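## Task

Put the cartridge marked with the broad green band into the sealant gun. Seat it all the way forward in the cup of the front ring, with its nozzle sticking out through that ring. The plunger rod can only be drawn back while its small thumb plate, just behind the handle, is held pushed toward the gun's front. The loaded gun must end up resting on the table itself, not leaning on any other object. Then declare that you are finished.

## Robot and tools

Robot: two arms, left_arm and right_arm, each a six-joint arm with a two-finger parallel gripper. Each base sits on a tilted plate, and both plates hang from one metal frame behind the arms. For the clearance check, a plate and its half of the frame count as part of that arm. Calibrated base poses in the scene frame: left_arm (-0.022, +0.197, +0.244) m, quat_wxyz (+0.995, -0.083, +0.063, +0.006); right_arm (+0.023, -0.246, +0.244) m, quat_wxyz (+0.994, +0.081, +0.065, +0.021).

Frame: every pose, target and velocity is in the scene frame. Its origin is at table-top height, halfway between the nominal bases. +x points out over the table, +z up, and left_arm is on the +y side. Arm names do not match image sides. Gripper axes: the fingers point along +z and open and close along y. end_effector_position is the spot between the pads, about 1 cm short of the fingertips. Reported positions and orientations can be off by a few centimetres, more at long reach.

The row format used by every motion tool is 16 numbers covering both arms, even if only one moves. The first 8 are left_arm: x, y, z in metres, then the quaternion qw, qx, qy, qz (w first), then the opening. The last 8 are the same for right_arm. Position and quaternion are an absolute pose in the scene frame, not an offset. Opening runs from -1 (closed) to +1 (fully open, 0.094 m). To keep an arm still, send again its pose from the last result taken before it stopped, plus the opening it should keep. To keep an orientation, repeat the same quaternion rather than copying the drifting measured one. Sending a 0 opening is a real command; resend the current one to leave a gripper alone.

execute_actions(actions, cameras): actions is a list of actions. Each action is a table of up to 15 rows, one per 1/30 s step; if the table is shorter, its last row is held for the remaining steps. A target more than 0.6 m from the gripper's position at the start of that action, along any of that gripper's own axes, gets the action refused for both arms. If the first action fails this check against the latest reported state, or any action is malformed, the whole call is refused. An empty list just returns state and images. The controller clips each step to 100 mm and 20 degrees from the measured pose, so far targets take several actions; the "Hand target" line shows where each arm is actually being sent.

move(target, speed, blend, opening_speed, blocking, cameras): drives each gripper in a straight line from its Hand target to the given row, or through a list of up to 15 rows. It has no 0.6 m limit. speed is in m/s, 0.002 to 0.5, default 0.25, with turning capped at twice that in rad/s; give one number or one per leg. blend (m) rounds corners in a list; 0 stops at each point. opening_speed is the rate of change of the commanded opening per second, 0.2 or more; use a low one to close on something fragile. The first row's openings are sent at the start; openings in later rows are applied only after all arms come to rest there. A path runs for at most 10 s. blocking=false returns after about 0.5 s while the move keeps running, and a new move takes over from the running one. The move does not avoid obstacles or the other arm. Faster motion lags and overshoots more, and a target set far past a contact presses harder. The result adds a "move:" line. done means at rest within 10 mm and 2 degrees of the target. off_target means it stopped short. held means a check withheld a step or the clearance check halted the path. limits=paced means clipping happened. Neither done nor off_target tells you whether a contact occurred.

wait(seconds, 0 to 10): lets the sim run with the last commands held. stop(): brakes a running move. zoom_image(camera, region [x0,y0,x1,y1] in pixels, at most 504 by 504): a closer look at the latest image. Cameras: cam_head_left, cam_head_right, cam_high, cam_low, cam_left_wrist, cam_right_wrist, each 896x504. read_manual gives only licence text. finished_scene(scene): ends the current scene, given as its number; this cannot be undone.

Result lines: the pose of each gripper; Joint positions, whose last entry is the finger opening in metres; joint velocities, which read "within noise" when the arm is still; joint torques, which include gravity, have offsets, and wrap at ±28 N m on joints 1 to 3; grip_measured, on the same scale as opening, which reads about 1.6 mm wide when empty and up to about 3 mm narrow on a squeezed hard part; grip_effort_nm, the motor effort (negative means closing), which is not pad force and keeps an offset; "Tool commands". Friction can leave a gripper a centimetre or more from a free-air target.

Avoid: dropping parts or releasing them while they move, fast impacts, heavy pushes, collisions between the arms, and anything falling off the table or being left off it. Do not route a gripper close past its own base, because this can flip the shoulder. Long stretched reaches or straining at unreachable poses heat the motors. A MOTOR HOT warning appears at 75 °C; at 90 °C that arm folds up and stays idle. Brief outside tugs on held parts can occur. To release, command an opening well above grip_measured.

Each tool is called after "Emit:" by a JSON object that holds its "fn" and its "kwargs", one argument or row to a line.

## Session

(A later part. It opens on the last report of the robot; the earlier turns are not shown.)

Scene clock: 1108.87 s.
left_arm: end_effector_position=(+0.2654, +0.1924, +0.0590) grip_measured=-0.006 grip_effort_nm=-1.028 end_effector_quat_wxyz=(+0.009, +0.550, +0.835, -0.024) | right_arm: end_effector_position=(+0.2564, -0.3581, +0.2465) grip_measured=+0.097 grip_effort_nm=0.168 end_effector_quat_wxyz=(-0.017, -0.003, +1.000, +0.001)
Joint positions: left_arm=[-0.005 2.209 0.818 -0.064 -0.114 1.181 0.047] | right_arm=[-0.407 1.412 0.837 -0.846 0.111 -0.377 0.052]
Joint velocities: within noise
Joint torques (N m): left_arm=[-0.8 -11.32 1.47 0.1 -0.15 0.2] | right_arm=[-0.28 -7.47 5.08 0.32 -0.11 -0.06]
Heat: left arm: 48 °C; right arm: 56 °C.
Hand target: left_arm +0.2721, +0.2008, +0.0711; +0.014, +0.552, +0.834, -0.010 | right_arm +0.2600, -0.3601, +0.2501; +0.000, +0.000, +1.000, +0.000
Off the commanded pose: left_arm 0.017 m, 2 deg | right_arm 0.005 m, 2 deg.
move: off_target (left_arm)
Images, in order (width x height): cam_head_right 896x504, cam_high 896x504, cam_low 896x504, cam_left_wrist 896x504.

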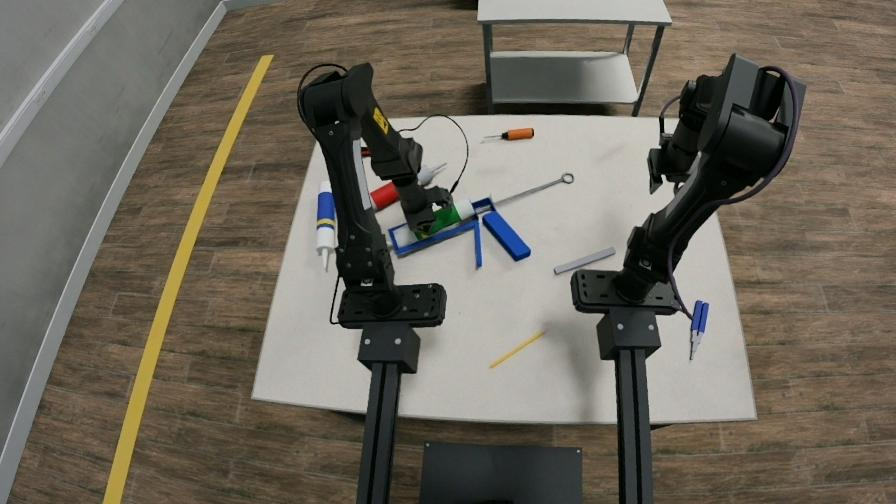

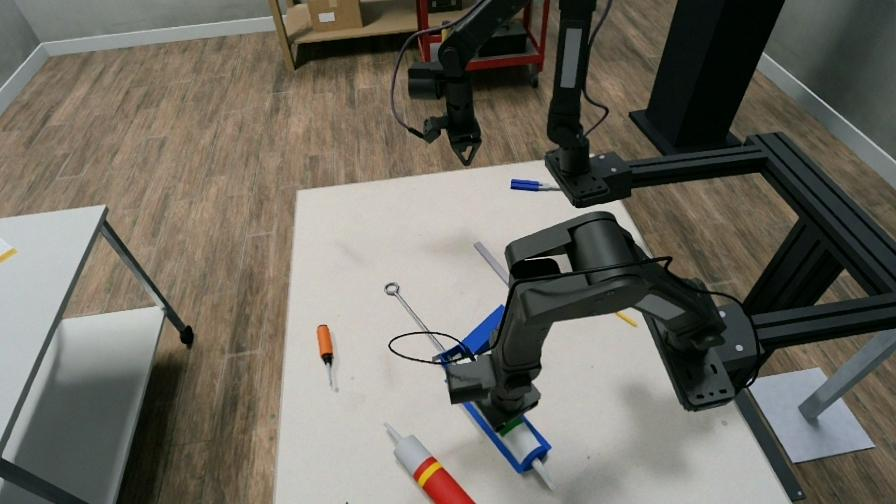

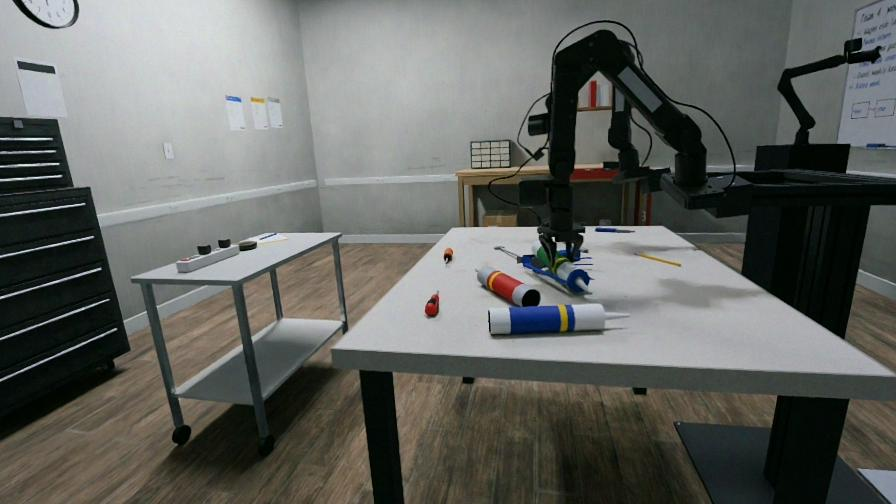

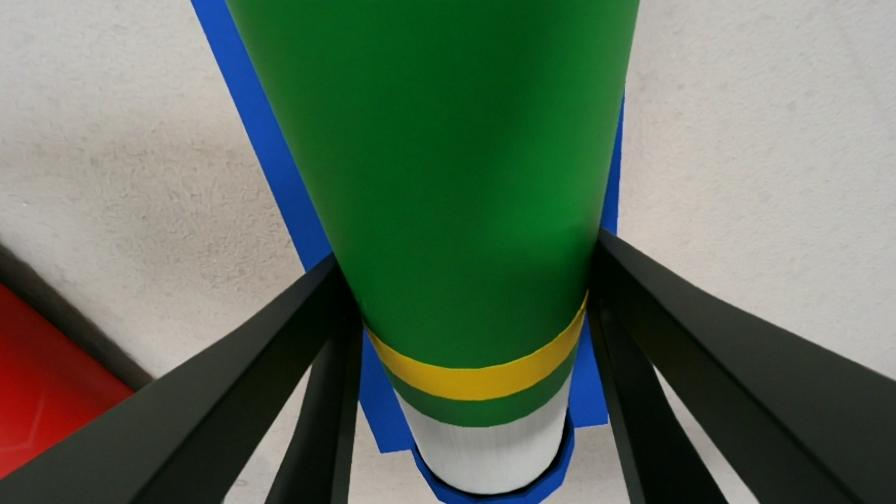

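Emit:
{"fn": "execute_actions", "kwargs": {
  "actions": []
}}

Emit:
{"fn": "zoom_image", "kwargs": {
  "camera": "cam_head_left",
  "region": [450, 180, 510, 230]
}}

Emit:
{"fn": "zoom_image", "kwargs": {
  "camera": "cam_low",
  "region": [515, 235, 560, 275]
}}

Emit:
{"fn": "zoom_image", "kwargs": {
  "camera": "cam_head_right",
  "region": [460, 195, 500, 225]
}}

Emit:
{"fn": "zoom_image", "kwargs": {
  "camera": "cam_high",
  "region": [425, 340, 485, 400]
}}

Scene clock: 1166.47 s.
left_arm: end_effector_position=(+0.2654, +0.1924, +0.0590) grip_measured=-0.006 grip_effort_nm=-1.028 end_effector_quat_wxyz=(+0.009, +0.550, +0.835, -0.024) | right_arm: end_effector_position=(+0.2564, -0.3581, +0.2465) grip_measured=+0.097 grip_effort_nm=0.168 end_effector_quat_wxyz=(-0.017, -0.003, +1.000, +0.001)
Joint positions: left_arm=[-0.005 2.209 0.818 -0.064 -0.114 1.181 0.047] | right_arm=[-0.407 1.412 0.837 -0.846 0.111 -0.377 0.052]
Joint velocities: within noise
Joint torques (N m): left_arm=[-0.84 -11.18 1.51 0.07 -0.17 0.2] | right_arm=[-0.29 -7.41 5.12 0.32 -0.08 -0.06]
Heat: left arm: 46 °C; right arm: 55 °C.
Hand target: left_arm +0.2721, +0.2008, +0.0711; +0.014, +0.552, +0.834, -0.010 | right_arm +0.2600, -0.3601, +0.2501; +0.000, +0.000, +1.000, +0.000
Tool commands: left_gripper/opening=-0.25 right_gripper/opening=+0.1
Off the commanded pose: left_arm 0.017 m, 2 deg | right_arm 0.005 m, 2 deg.

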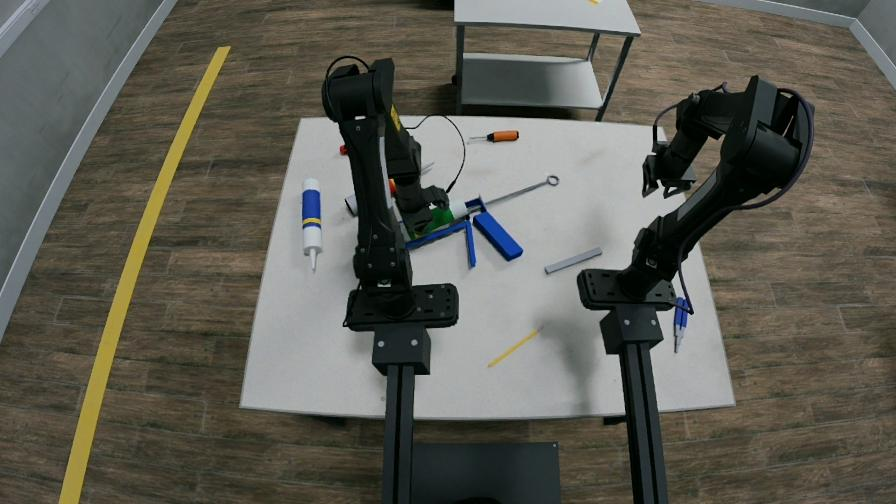

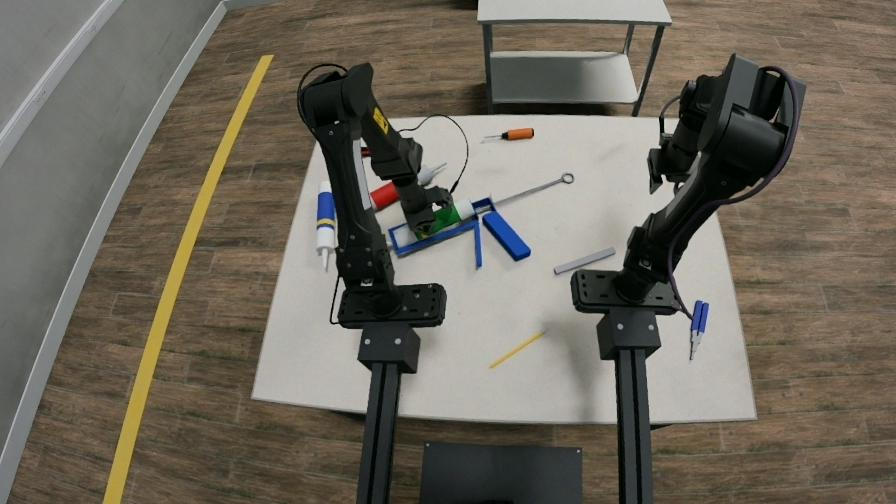

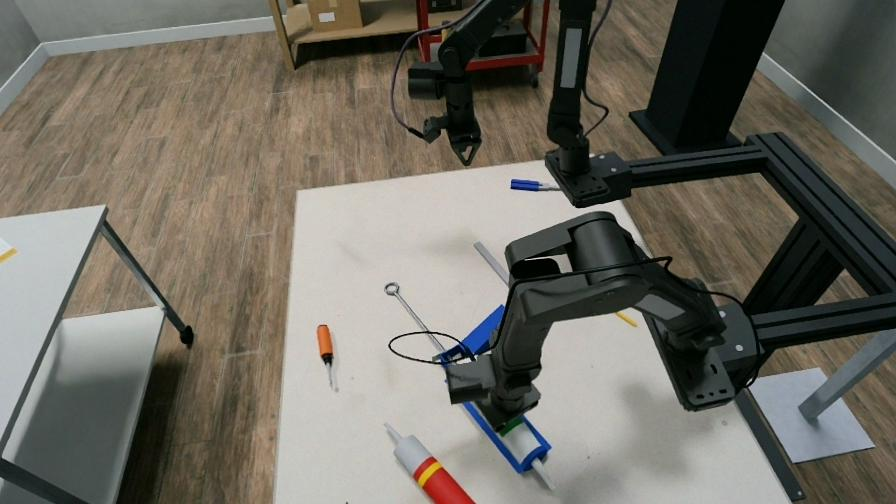

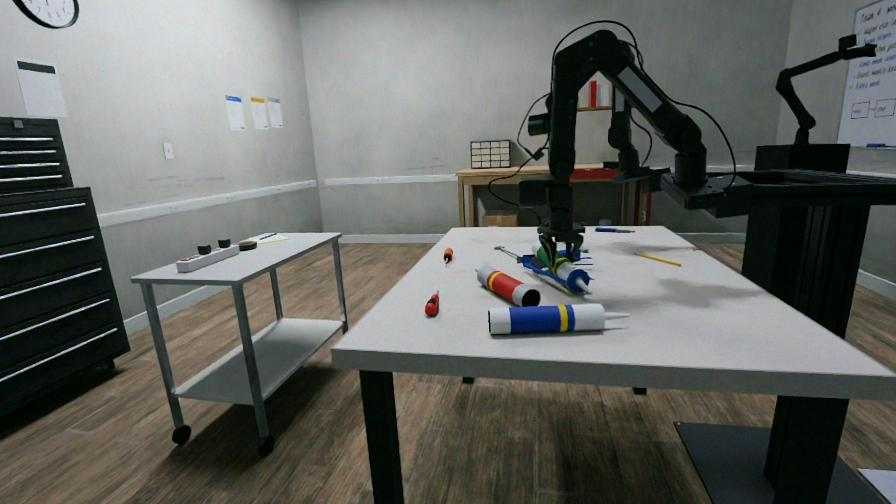

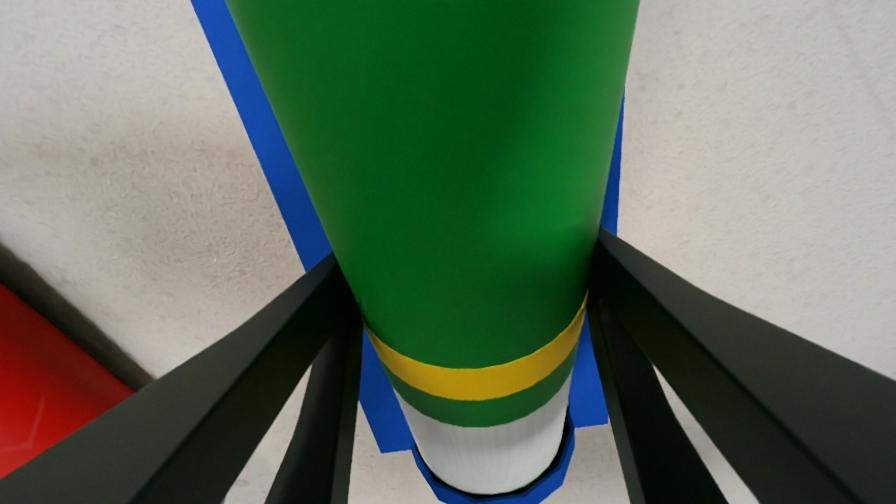

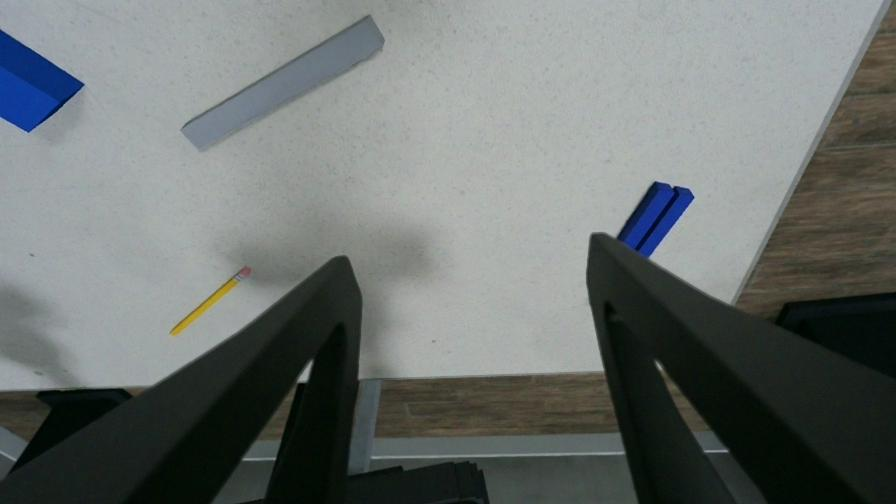

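Scaled by 8.400 from the camera's 896x504 image, which has a finer 1280x720 frame.

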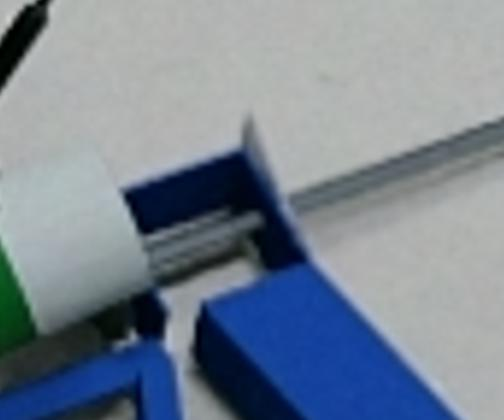

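Scaled by 11.200 from the camera's 896x504 image, which has a finer 1280x720 frame.

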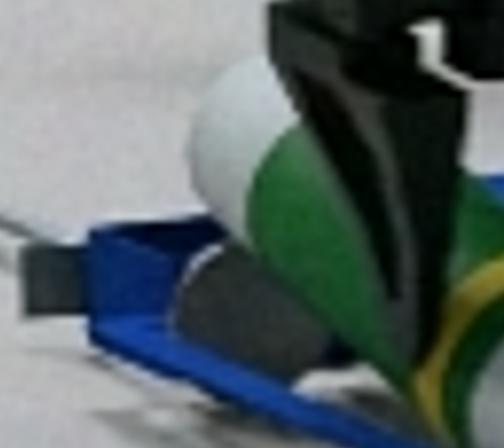

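Scaled by 12.600 from the camera's 896x504 image, which has a finer 1280x720 frame.

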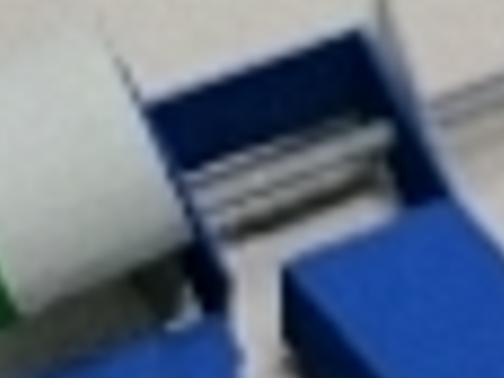

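Scaled by 8.400 from the camera's 896x504 image, which has a finer 1280x720 frame.

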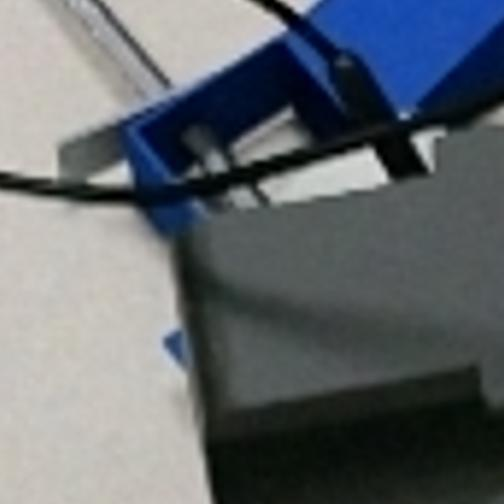

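Emit:
{"fn": "move", "kwargs": {
  "target": [0.2723,0.2010,0.072,0.0146,0.5518,0.8338,-0.0096,-0.25,0.27,-0.15,0.22,0,0,1,0,0.1],
  "speed": 0.15,
  "cameras": ["cam_right_wrist","cam_low","cam_head_right"]
}}

Scene clock: 1188.10 s.
left_arm: end_effector_position=(+0.2654, +0.1924, +0.0590) grip_measured=-0.006 grip_effort_nm=-1.028 end_effector_quat_wxyz=(+0.009, +0.550, +0.835, -0.024) | right_arm: end_effector_position=(+0.2587, -0.1556, +0.2176) grip_measured=+0.097 grip_effort_nm=0.168 end_effector_quat_wxyz=(-0.017, -0.001, +1.000, -0.001)
Joint positions: left_arm=[-0.005 2.209 0.818 -0.064 -0.114 1.181 0.047] | right_arm=[0.438 1.654 0.803 -0.707 0.189 0.48 0.052]
Joint velocities: within noise
Joint torques (N m): left_arm=[-0.79 -11.23 1.43 0.08 -0.16 0.22] | right_arm=[2.29 -4.98 7.12 0.34 0.12 0.06]
Heat: left arm: 46 °C; right arm: 54 °C.
Hand target: left_arm +0.2721, +0.2008, +0.0711; +0.014, +0.552, +0.834, -0.010 | right_arm +0.2698, -0.1501, +0.2204; +0.000, +0.000, +1.000, +0.000
Off the commanded pose: left_arm 0.017 m, 2 deg | right_arm 0.013 m, 2 deg.
move: off_target (left_arm, right_arm)
Images, in order (width x height): cam_head_right 896x504, cam_low 896x504, cam_right_wrist 896x504.

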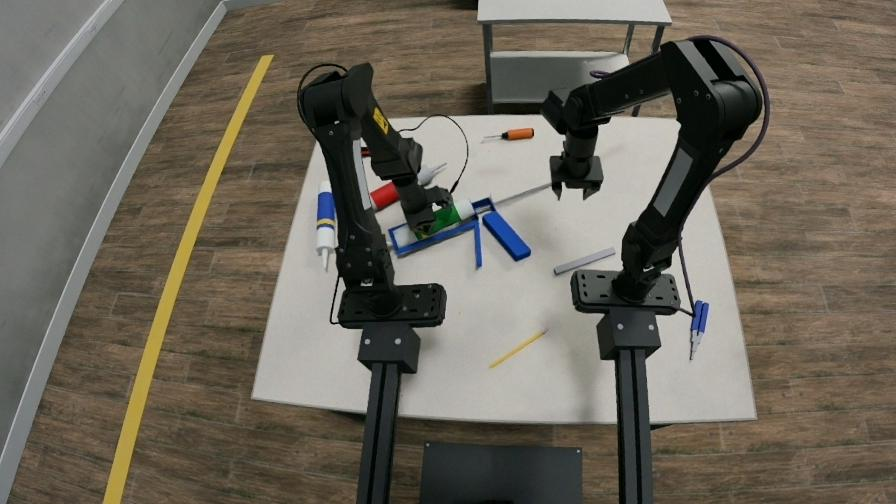

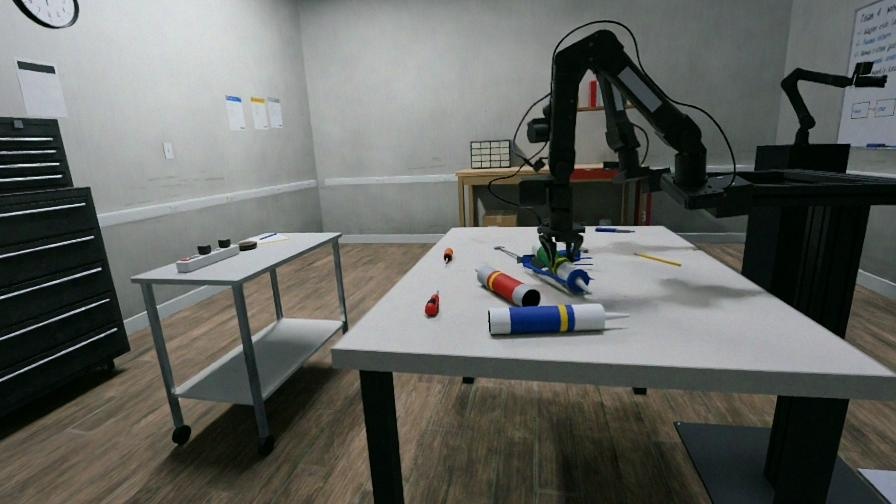

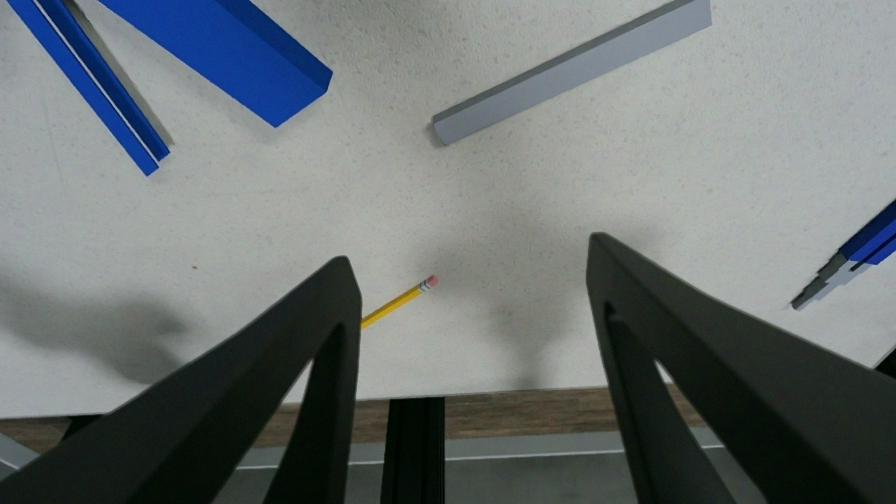

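Emit:
{"fn": "move", "kwargs": {
  "target": [0.2723,0.2010,0.072,0.0146,0.5518,0.8338,-0.0096,-0.25,0.26,-0.07,0.16,0,-0.3173,0.9483,0,0.8],
  "speed": 0.15,
  "cameras": ["cam_right_wrist","cam_low","cam_head_right","cam_high"]
}}

Scene clock: 1206.07 s.
left_arm: end_effector_position=(+0.2654, +0.1924, +0.0590) grip_measured=-0.006 grip_effort_nm=-1.038 end_effector_quat_wxyz=(+0.009, +0.550, +0.835, -0.024) | right_arm: end_effector_position=(+0.2520, -0.0794, +0.1594) grip_measured=+0.797 grip_effort_nm=0.173 end_effector_quat_wxyz=(-0.017, -0.310, +0.951, +0.000)
Joint positions: left_arm=[-0.005 2.209 0.818 -0.064 -0.114 1.181 0.047] | right_arm=[0.645 1.991 0.881 -0.49 0.197 0.064 0.084]
Joint velocities: within noise
Joint torques (N m): left_arm=[-0.8 -11.18 1.42 0.05 -0.14 0.22] | right_arm=[3.18 -6.63 6.01 0.37 0.11 -0.06]
Heat: left arm: 46 °C; right arm: 52 °C.
Hand target: left_arm +0.2721, +0.2008, +0.0711; +0.014, +0.552, +0.834, -0.010 | right_arm +0.2597, -0.0701, +0.1604; +0.000, -0.317, +0.948, +0.000
Off the commanded pose: left_arm 0.017 m, 2 deg | right_arm 0.012 m, 2 deg.
move: off_target (left_arm, right_arm)
Images, in order (width x height): cam_head_right 896x504, cam_high 896x504, cam_low 896x504, cam_right_wrist 896x504.

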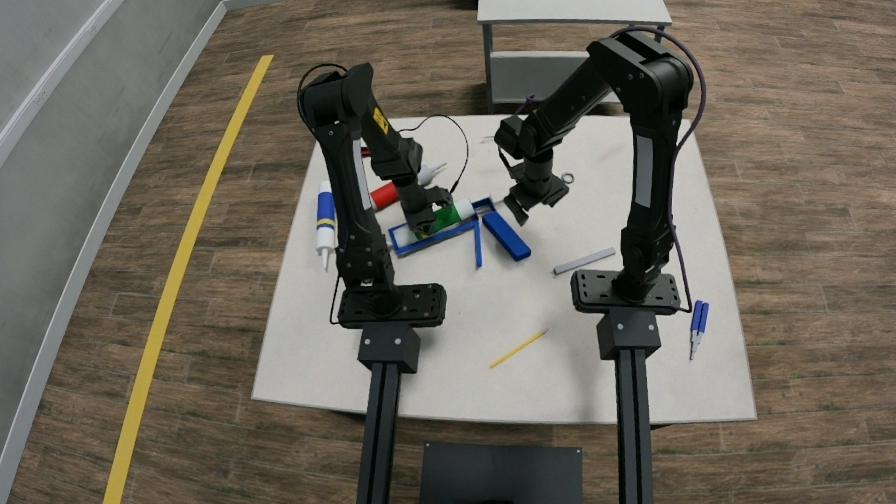

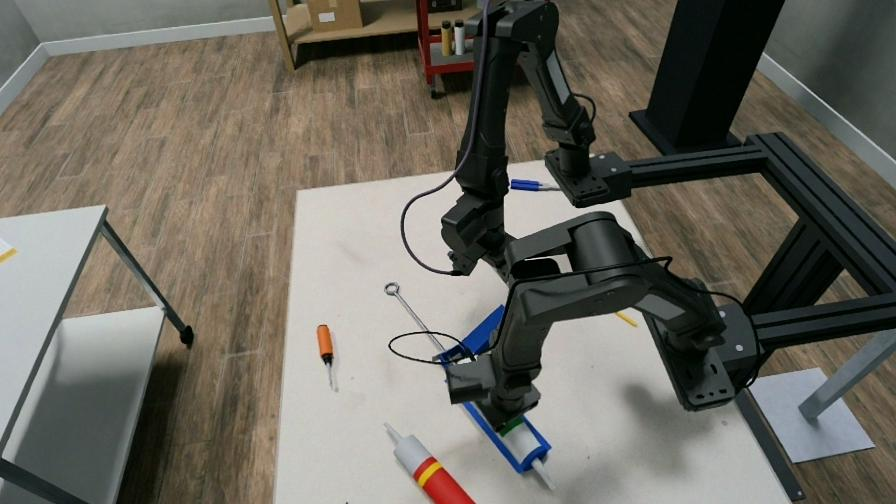

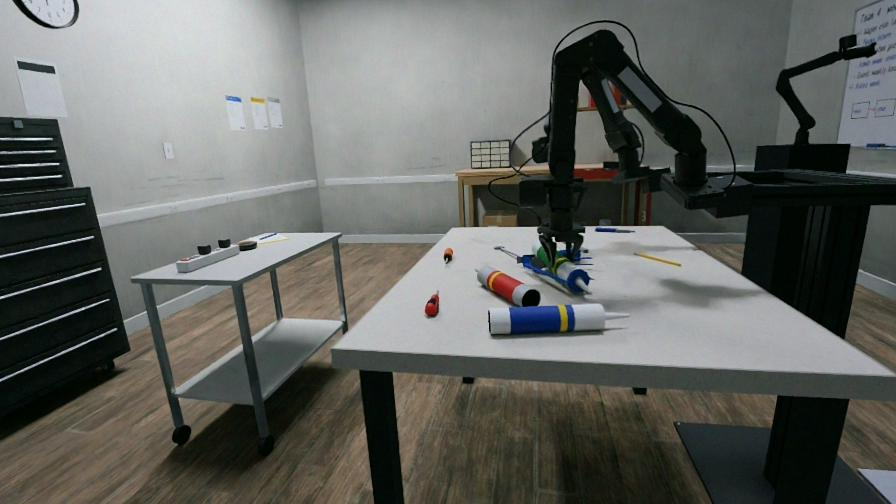

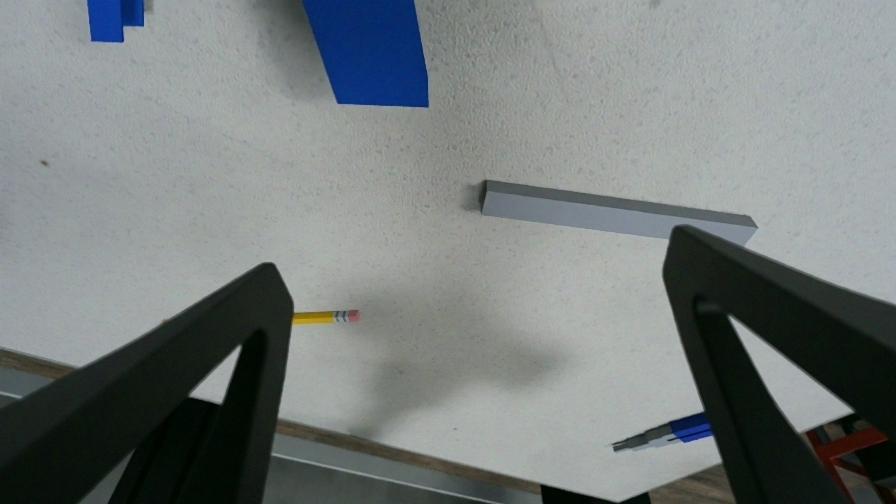

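Emit:
{"fn": "move", "kwargs": {
  "target": [
    [0.2723,0.2010,0.072,0.0146,0.5518,0.8338,-0.0096,-0.25,0.247,-0.041,0.08,0,-0.31,0.951,0,0.5]
  ],
  "speed": 0.12,
  "cameras": ["cam_right_wrist","cam_low","cam_head_right","cam_high"]
}}

Scene clock: 1215.23 s.
left_arm: end_effector_position=(+0.2654, +0.1924, +0.0590) grip_measured=-0.006 grip_effort_nm=-1.033 end_effector_quat_wxyz=(+0.009, +0.550, +0.835, -0.024) | right_arm: end_effector_position=(+0.2428, -0.0494, +0.0814) grip_measured=+0.503 grip_effort_nm=-0.129 end_effector_quat_wxyz=(-0.014, -0.307, +0.952, +0.000)
Joint positions: left_arm=[-0.005 2.209 0.818 -0.064 -0.114 1.181 0.047] | right_arm=[0.687 2.308 0.923 -0.218 0.197 0.111 0.071]
Joint velocities: within noise
Joint torques (N m): left_arm=[-0.65 -11.19 1.44 0.06 -0.17 0.22] | right_arm=[3.47 -7.6 4.22 0.39 0.11 0.07]
Heat: left arm: 47 °C; right arm: 52 °C.
Hand target: left_arm +0.2721, +0.2008, +0.0711; +0.014, +0.552, +0.834, -0.010 | right_arm +0.2468, -0.0411, +0.0803; +0.000, -0.310, +0.951, +0.000
Off the commanded pose: left_arm 0.017 m, 2 deg | right_arm 0.010 m, 2 deg.
move: off_target (left_arm)
Images, in order (width x height): cam_head_right 896x504, cam_high 896x504, cam_low 896x504, cam_right_wrist 896x504.

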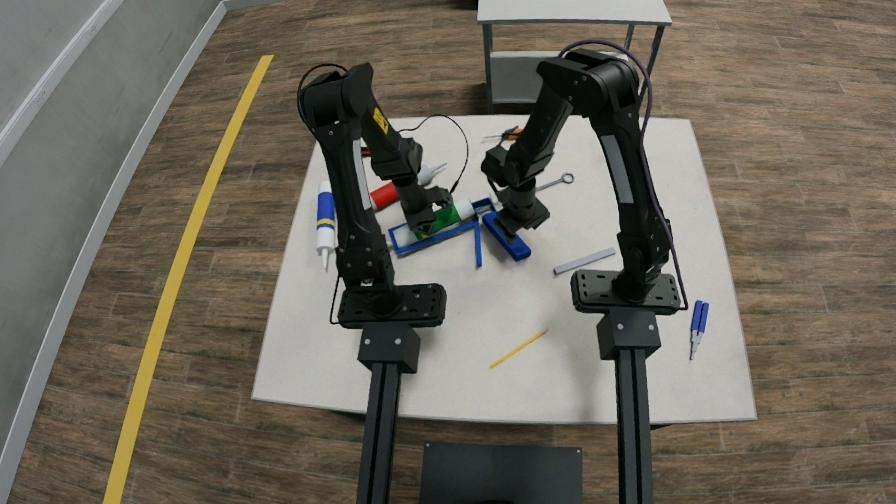

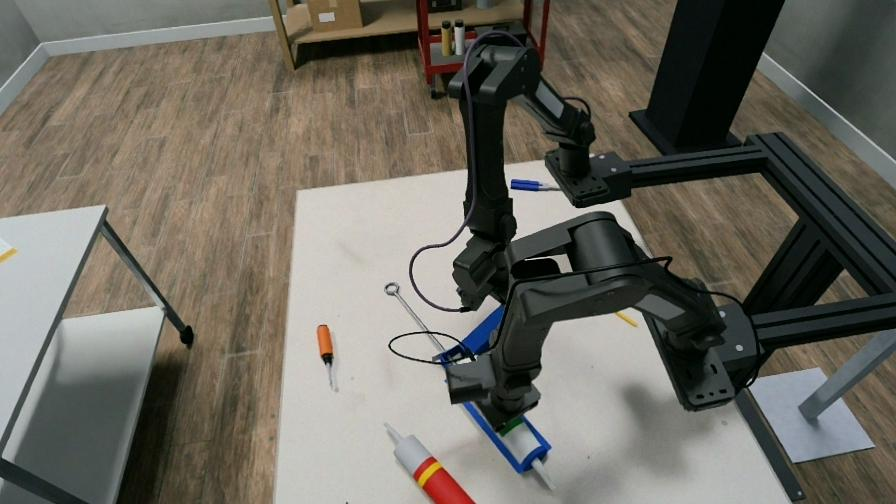

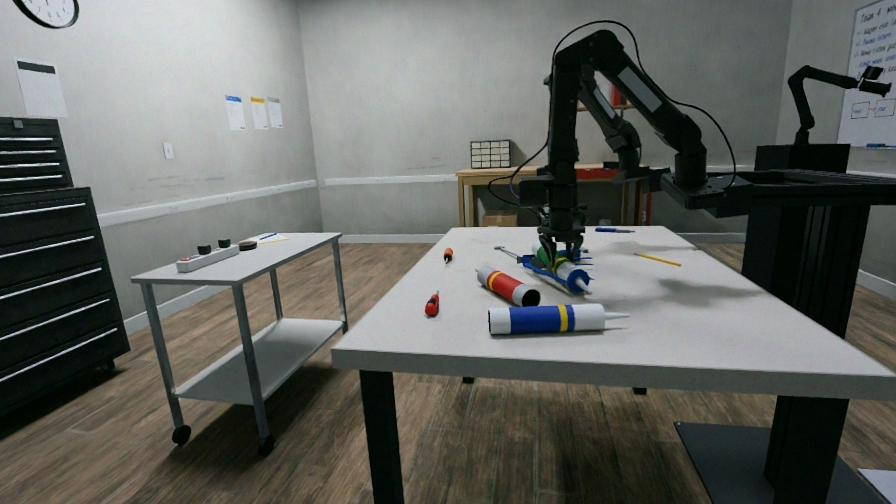

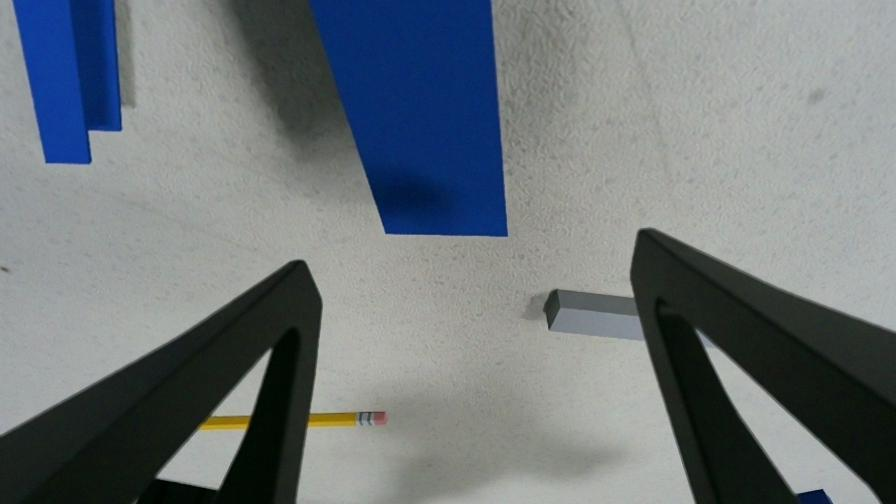

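Emit:
{"fn": "move", "kwargs": {
  "target": [
    [0.2723,0.2010,0.072,0.0146,0.5518,0.8338,-0.0096,-0.25,0.242,-0.038,0.05,0,-0.31,0.951,0,0.4],
    [0.2723,0.2010,0.072,0.0146,0.5518,0.8338,-0.0096,-0.25,0.242,-0.038,0.018,0,-0.31,0.951,0,0.4]
  ],
  "speed": 0.06,
  "cameras": ["cam_right_wrist"]
}}

Emit:
{"fn": "zoom_image", "kwargs": {
  "camera": "cam_right_wrist",
  "region": [250, 100, 750, 500]
}}

Scene clock: 1223.47 s.
left_arm: end_effector_position=(+0.2654, +0.1924, +0.0590) grip_measured=-0.006 grip_effort_nm=-1.033 end_effector_quat_wxyz=(+0.009, +0.550, +0.835, -0.024) | right_arm: end_effector_position=(+0.2348, -0.0397, +0.0217) grip_measured=+0.403 grip_effort_nm=-0.134 end_effector_quat_wxyz=(-0.010, -0.312, +0.950, +0.001)
Joint positions: left_arm=[-0.005 2.209 0.818 -0.064 -0.114 1.181 0.047] | right_arm=[0.687 2.54 0.98 -0.035 0.197 0.099 0.066]
Joint velocities: within noise
Joint torques (N m): left_arm=[-0.77 -11.15 1.46 0.08 -0.14 0.2] | right_arm=[1.43 -8.08 3.19 0.43 0.13 -0.04]
Heat: left arm: 47 °C; right arm: 51 °C.
Hand target: left_arm +0.2721, +0.2008, +0.0711; +0.014, +0.552, +0.834, -0.010 | right_arm +0.2421, -0.0381, +0.0183; +0.000, -0.310, +0.951, +0.000
Off the commanded pose: left_arm 0.017 m, 2 deg | right_arm 0.008 m, 1 deg.
move: off_target (left_arm)
Images, in order (width x height): cam_right_wrist 896x504.

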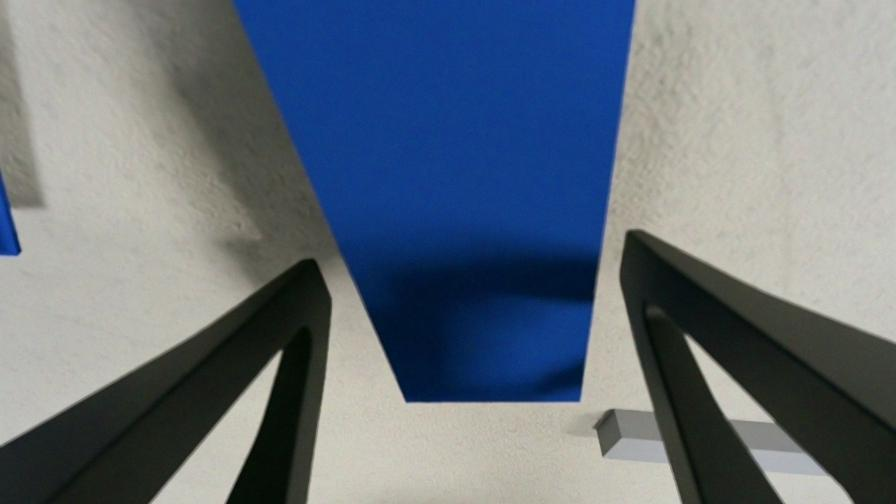

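Scaled by 1.008 from the camera's 896x504 image, which has a finer 1280x720 frame.

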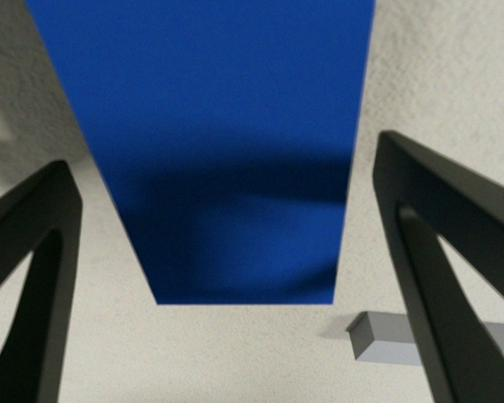

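Emit:
{"fn": "move", "kwargs": {
  "target": [
    [0.2723,0.2010,0.072,0.0146,0.5518,0.8338,-0.0096,-0.25,0.242,-0.038,0.017,0,-0.31,0.951,0,-0.35]
  ],
  "opening_speed": 0.3,
  "speed": 0.05,
  "cameras": ["cam_right_wrist","cam_left_wrist"]
}}

Scene clock: 1230.13 s.
left_arm: end_effector_position=(+0.2654, +0.1930, +0.0589) grip_measured=-0.006 grip_effort_nm=-1.033 end_effector_quat_wxyz=(+0.009, +0.552, +0.834, -0.023) | right_arm: end_effector_position=(+0.2362, -0.0402, +0.0217) grip_measured=-0.175 grip_effort_nm=-1.009 end_effector_quat_wxyz=(-0.008, -0.313, +0.950, -0.001)
Joint positions: left_arm=[-0.005 2.209 0.818 -0.064 -0.117 1.185 0.047] | right_arm=[0.687 2.54 0.98 -0.032 0.204 0.096 0.039]
Joint velocities: within noise
Joint torques (N m): left_arm=[-0.66 -11.06 1.62 0.09 -0.09 0.16] | right_arm=[1.39 -7.68 3.32 0.4 0.06 -0.05]
Heat: left arm: 47 °C; right arm: 52 °C.
Hand target: left_arm +0.2721, +0.2008, +0.0711; +0.014, +0.552, +0.834, -0.010 | right_arm +0.2420, -0.0381, +0.0173; +0.000, -0.310, +0.951, +0.000
Off the commanded pose: left_arm 0.017 m, 2 deg | right_arm 0.008 m, 1 deg.
move: off_target (left_arm)
Images, in order (width x height): cam_left_wrist 896x504, cam_right_wrist 896x504.

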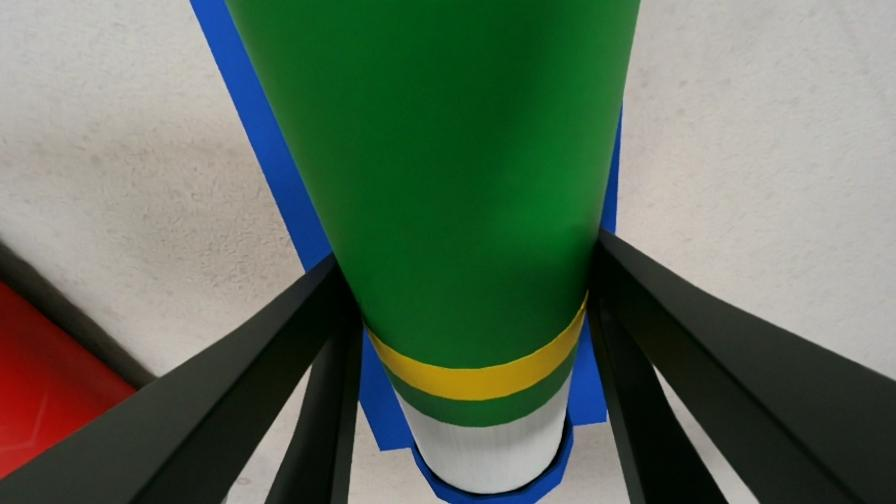

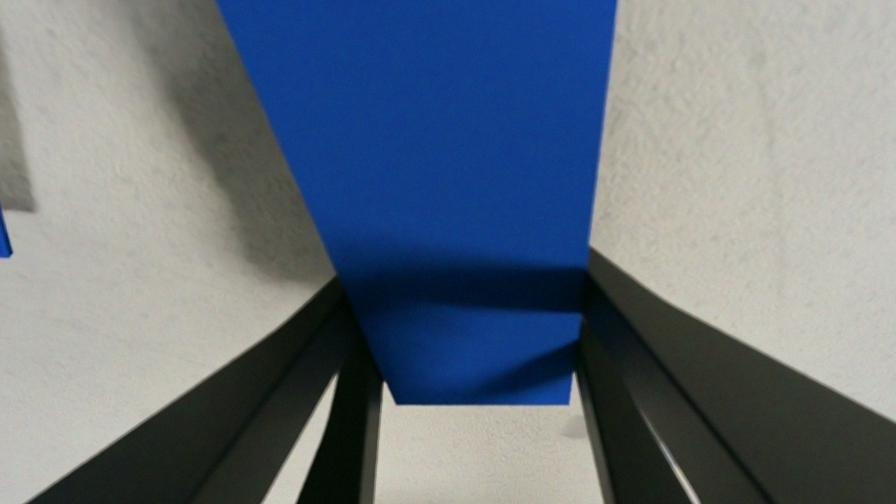

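Emit:
{"fn": "move", "kwargs": {
  "target": [
    [0.2712,0.2075,0.072,0.0146,0.5450,0.8383,-0.0096,-0.25,0.242,-0.038,0.017,0,-0.31,0.951,0,-0.35]
  ],
  "speed": 0.04,
  "cameras": ["cam_right_wrist","cam_left_wrist"]
}}

Emit:
{"fn": "zoom_image", "kwargs": {
  "camera": "cam_left_wrist",
  "region": [380, 380, 640, 504]
}}

Scene clock: 1234.57 s.
left_arm: end_effector_position=(+0.2640, +0.1960, +0.0589) grip_measured=-0.006 grip_effort_nm=-1.028 end_effector_quat_wxyz=(+0.011, +0.547, +0.836, -0.029) | right_arm: end_effector_position=(+0.2371, -0.0386, +0.0217) grip_measured=-0.176 grip_effort_nm=-1.013 end_effector_quat_wxyz=(-0.006, -0.316, +0.949, +0.001)
Joint positions: left_arm=[0.013 2.205 0.813 -0.064 -0.102 1.192 0.047] | right_arm=[0.687 2.541 0.983 -0.03 0.201 0.089 0.039]
Joint velocities: within noise
Joint torques (N m): left_arm=[-0.42 -11.3 1.25 0.1 -0.23 0.14] | right_arm=[1.39 -7.76 3.02 0.41 0.08 0.02]
Heat: left arm: 47 °C; right arm: 52 °C.
Hand target: left_arm +0.2709, +0.2072, +0.0710; +0.014, +0.545, +0.838, -0.010 | right_arm +0.2420, -0.0381, +0.0172; +0.000, -0.310, +0.951, +0.000
Off the commanded pose: left_arm 0.019 m, 2 deg | right_arm 0.007 m, 1 deg.
move: off_target (left_arm)
Images, in order (width x height): cam_left_wrist 896x504, cam_right_wrist 896x504.

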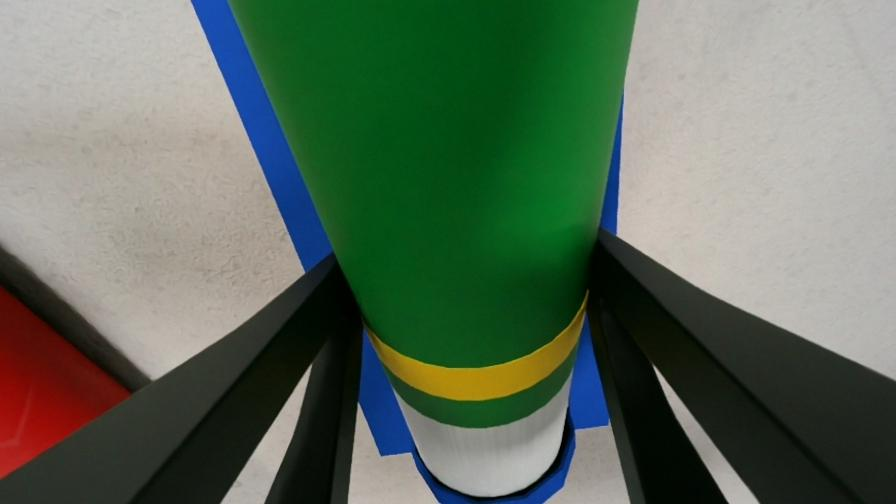

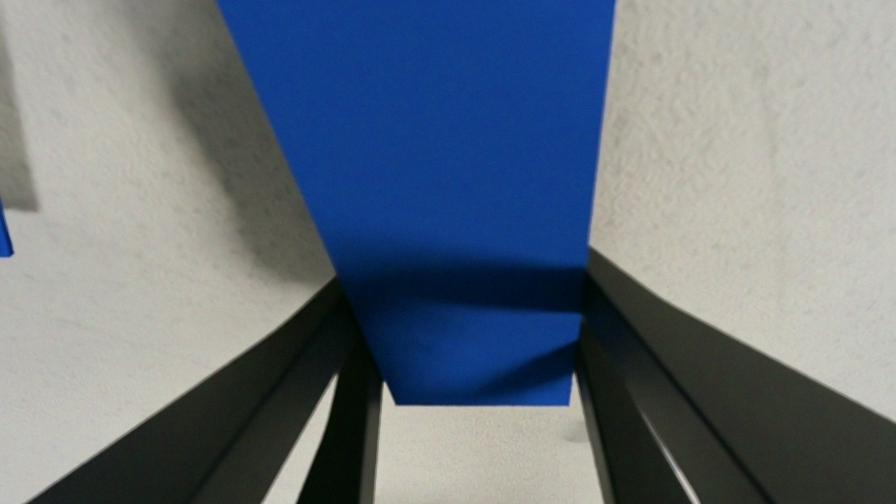

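Scaled by 1.938 from the camera's 896x504 image, which has a finer 1280x720 frame.

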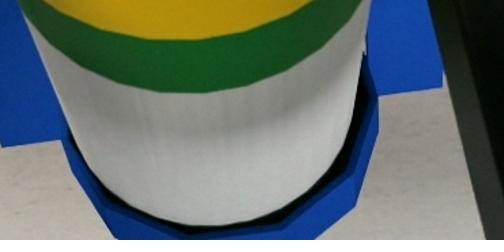

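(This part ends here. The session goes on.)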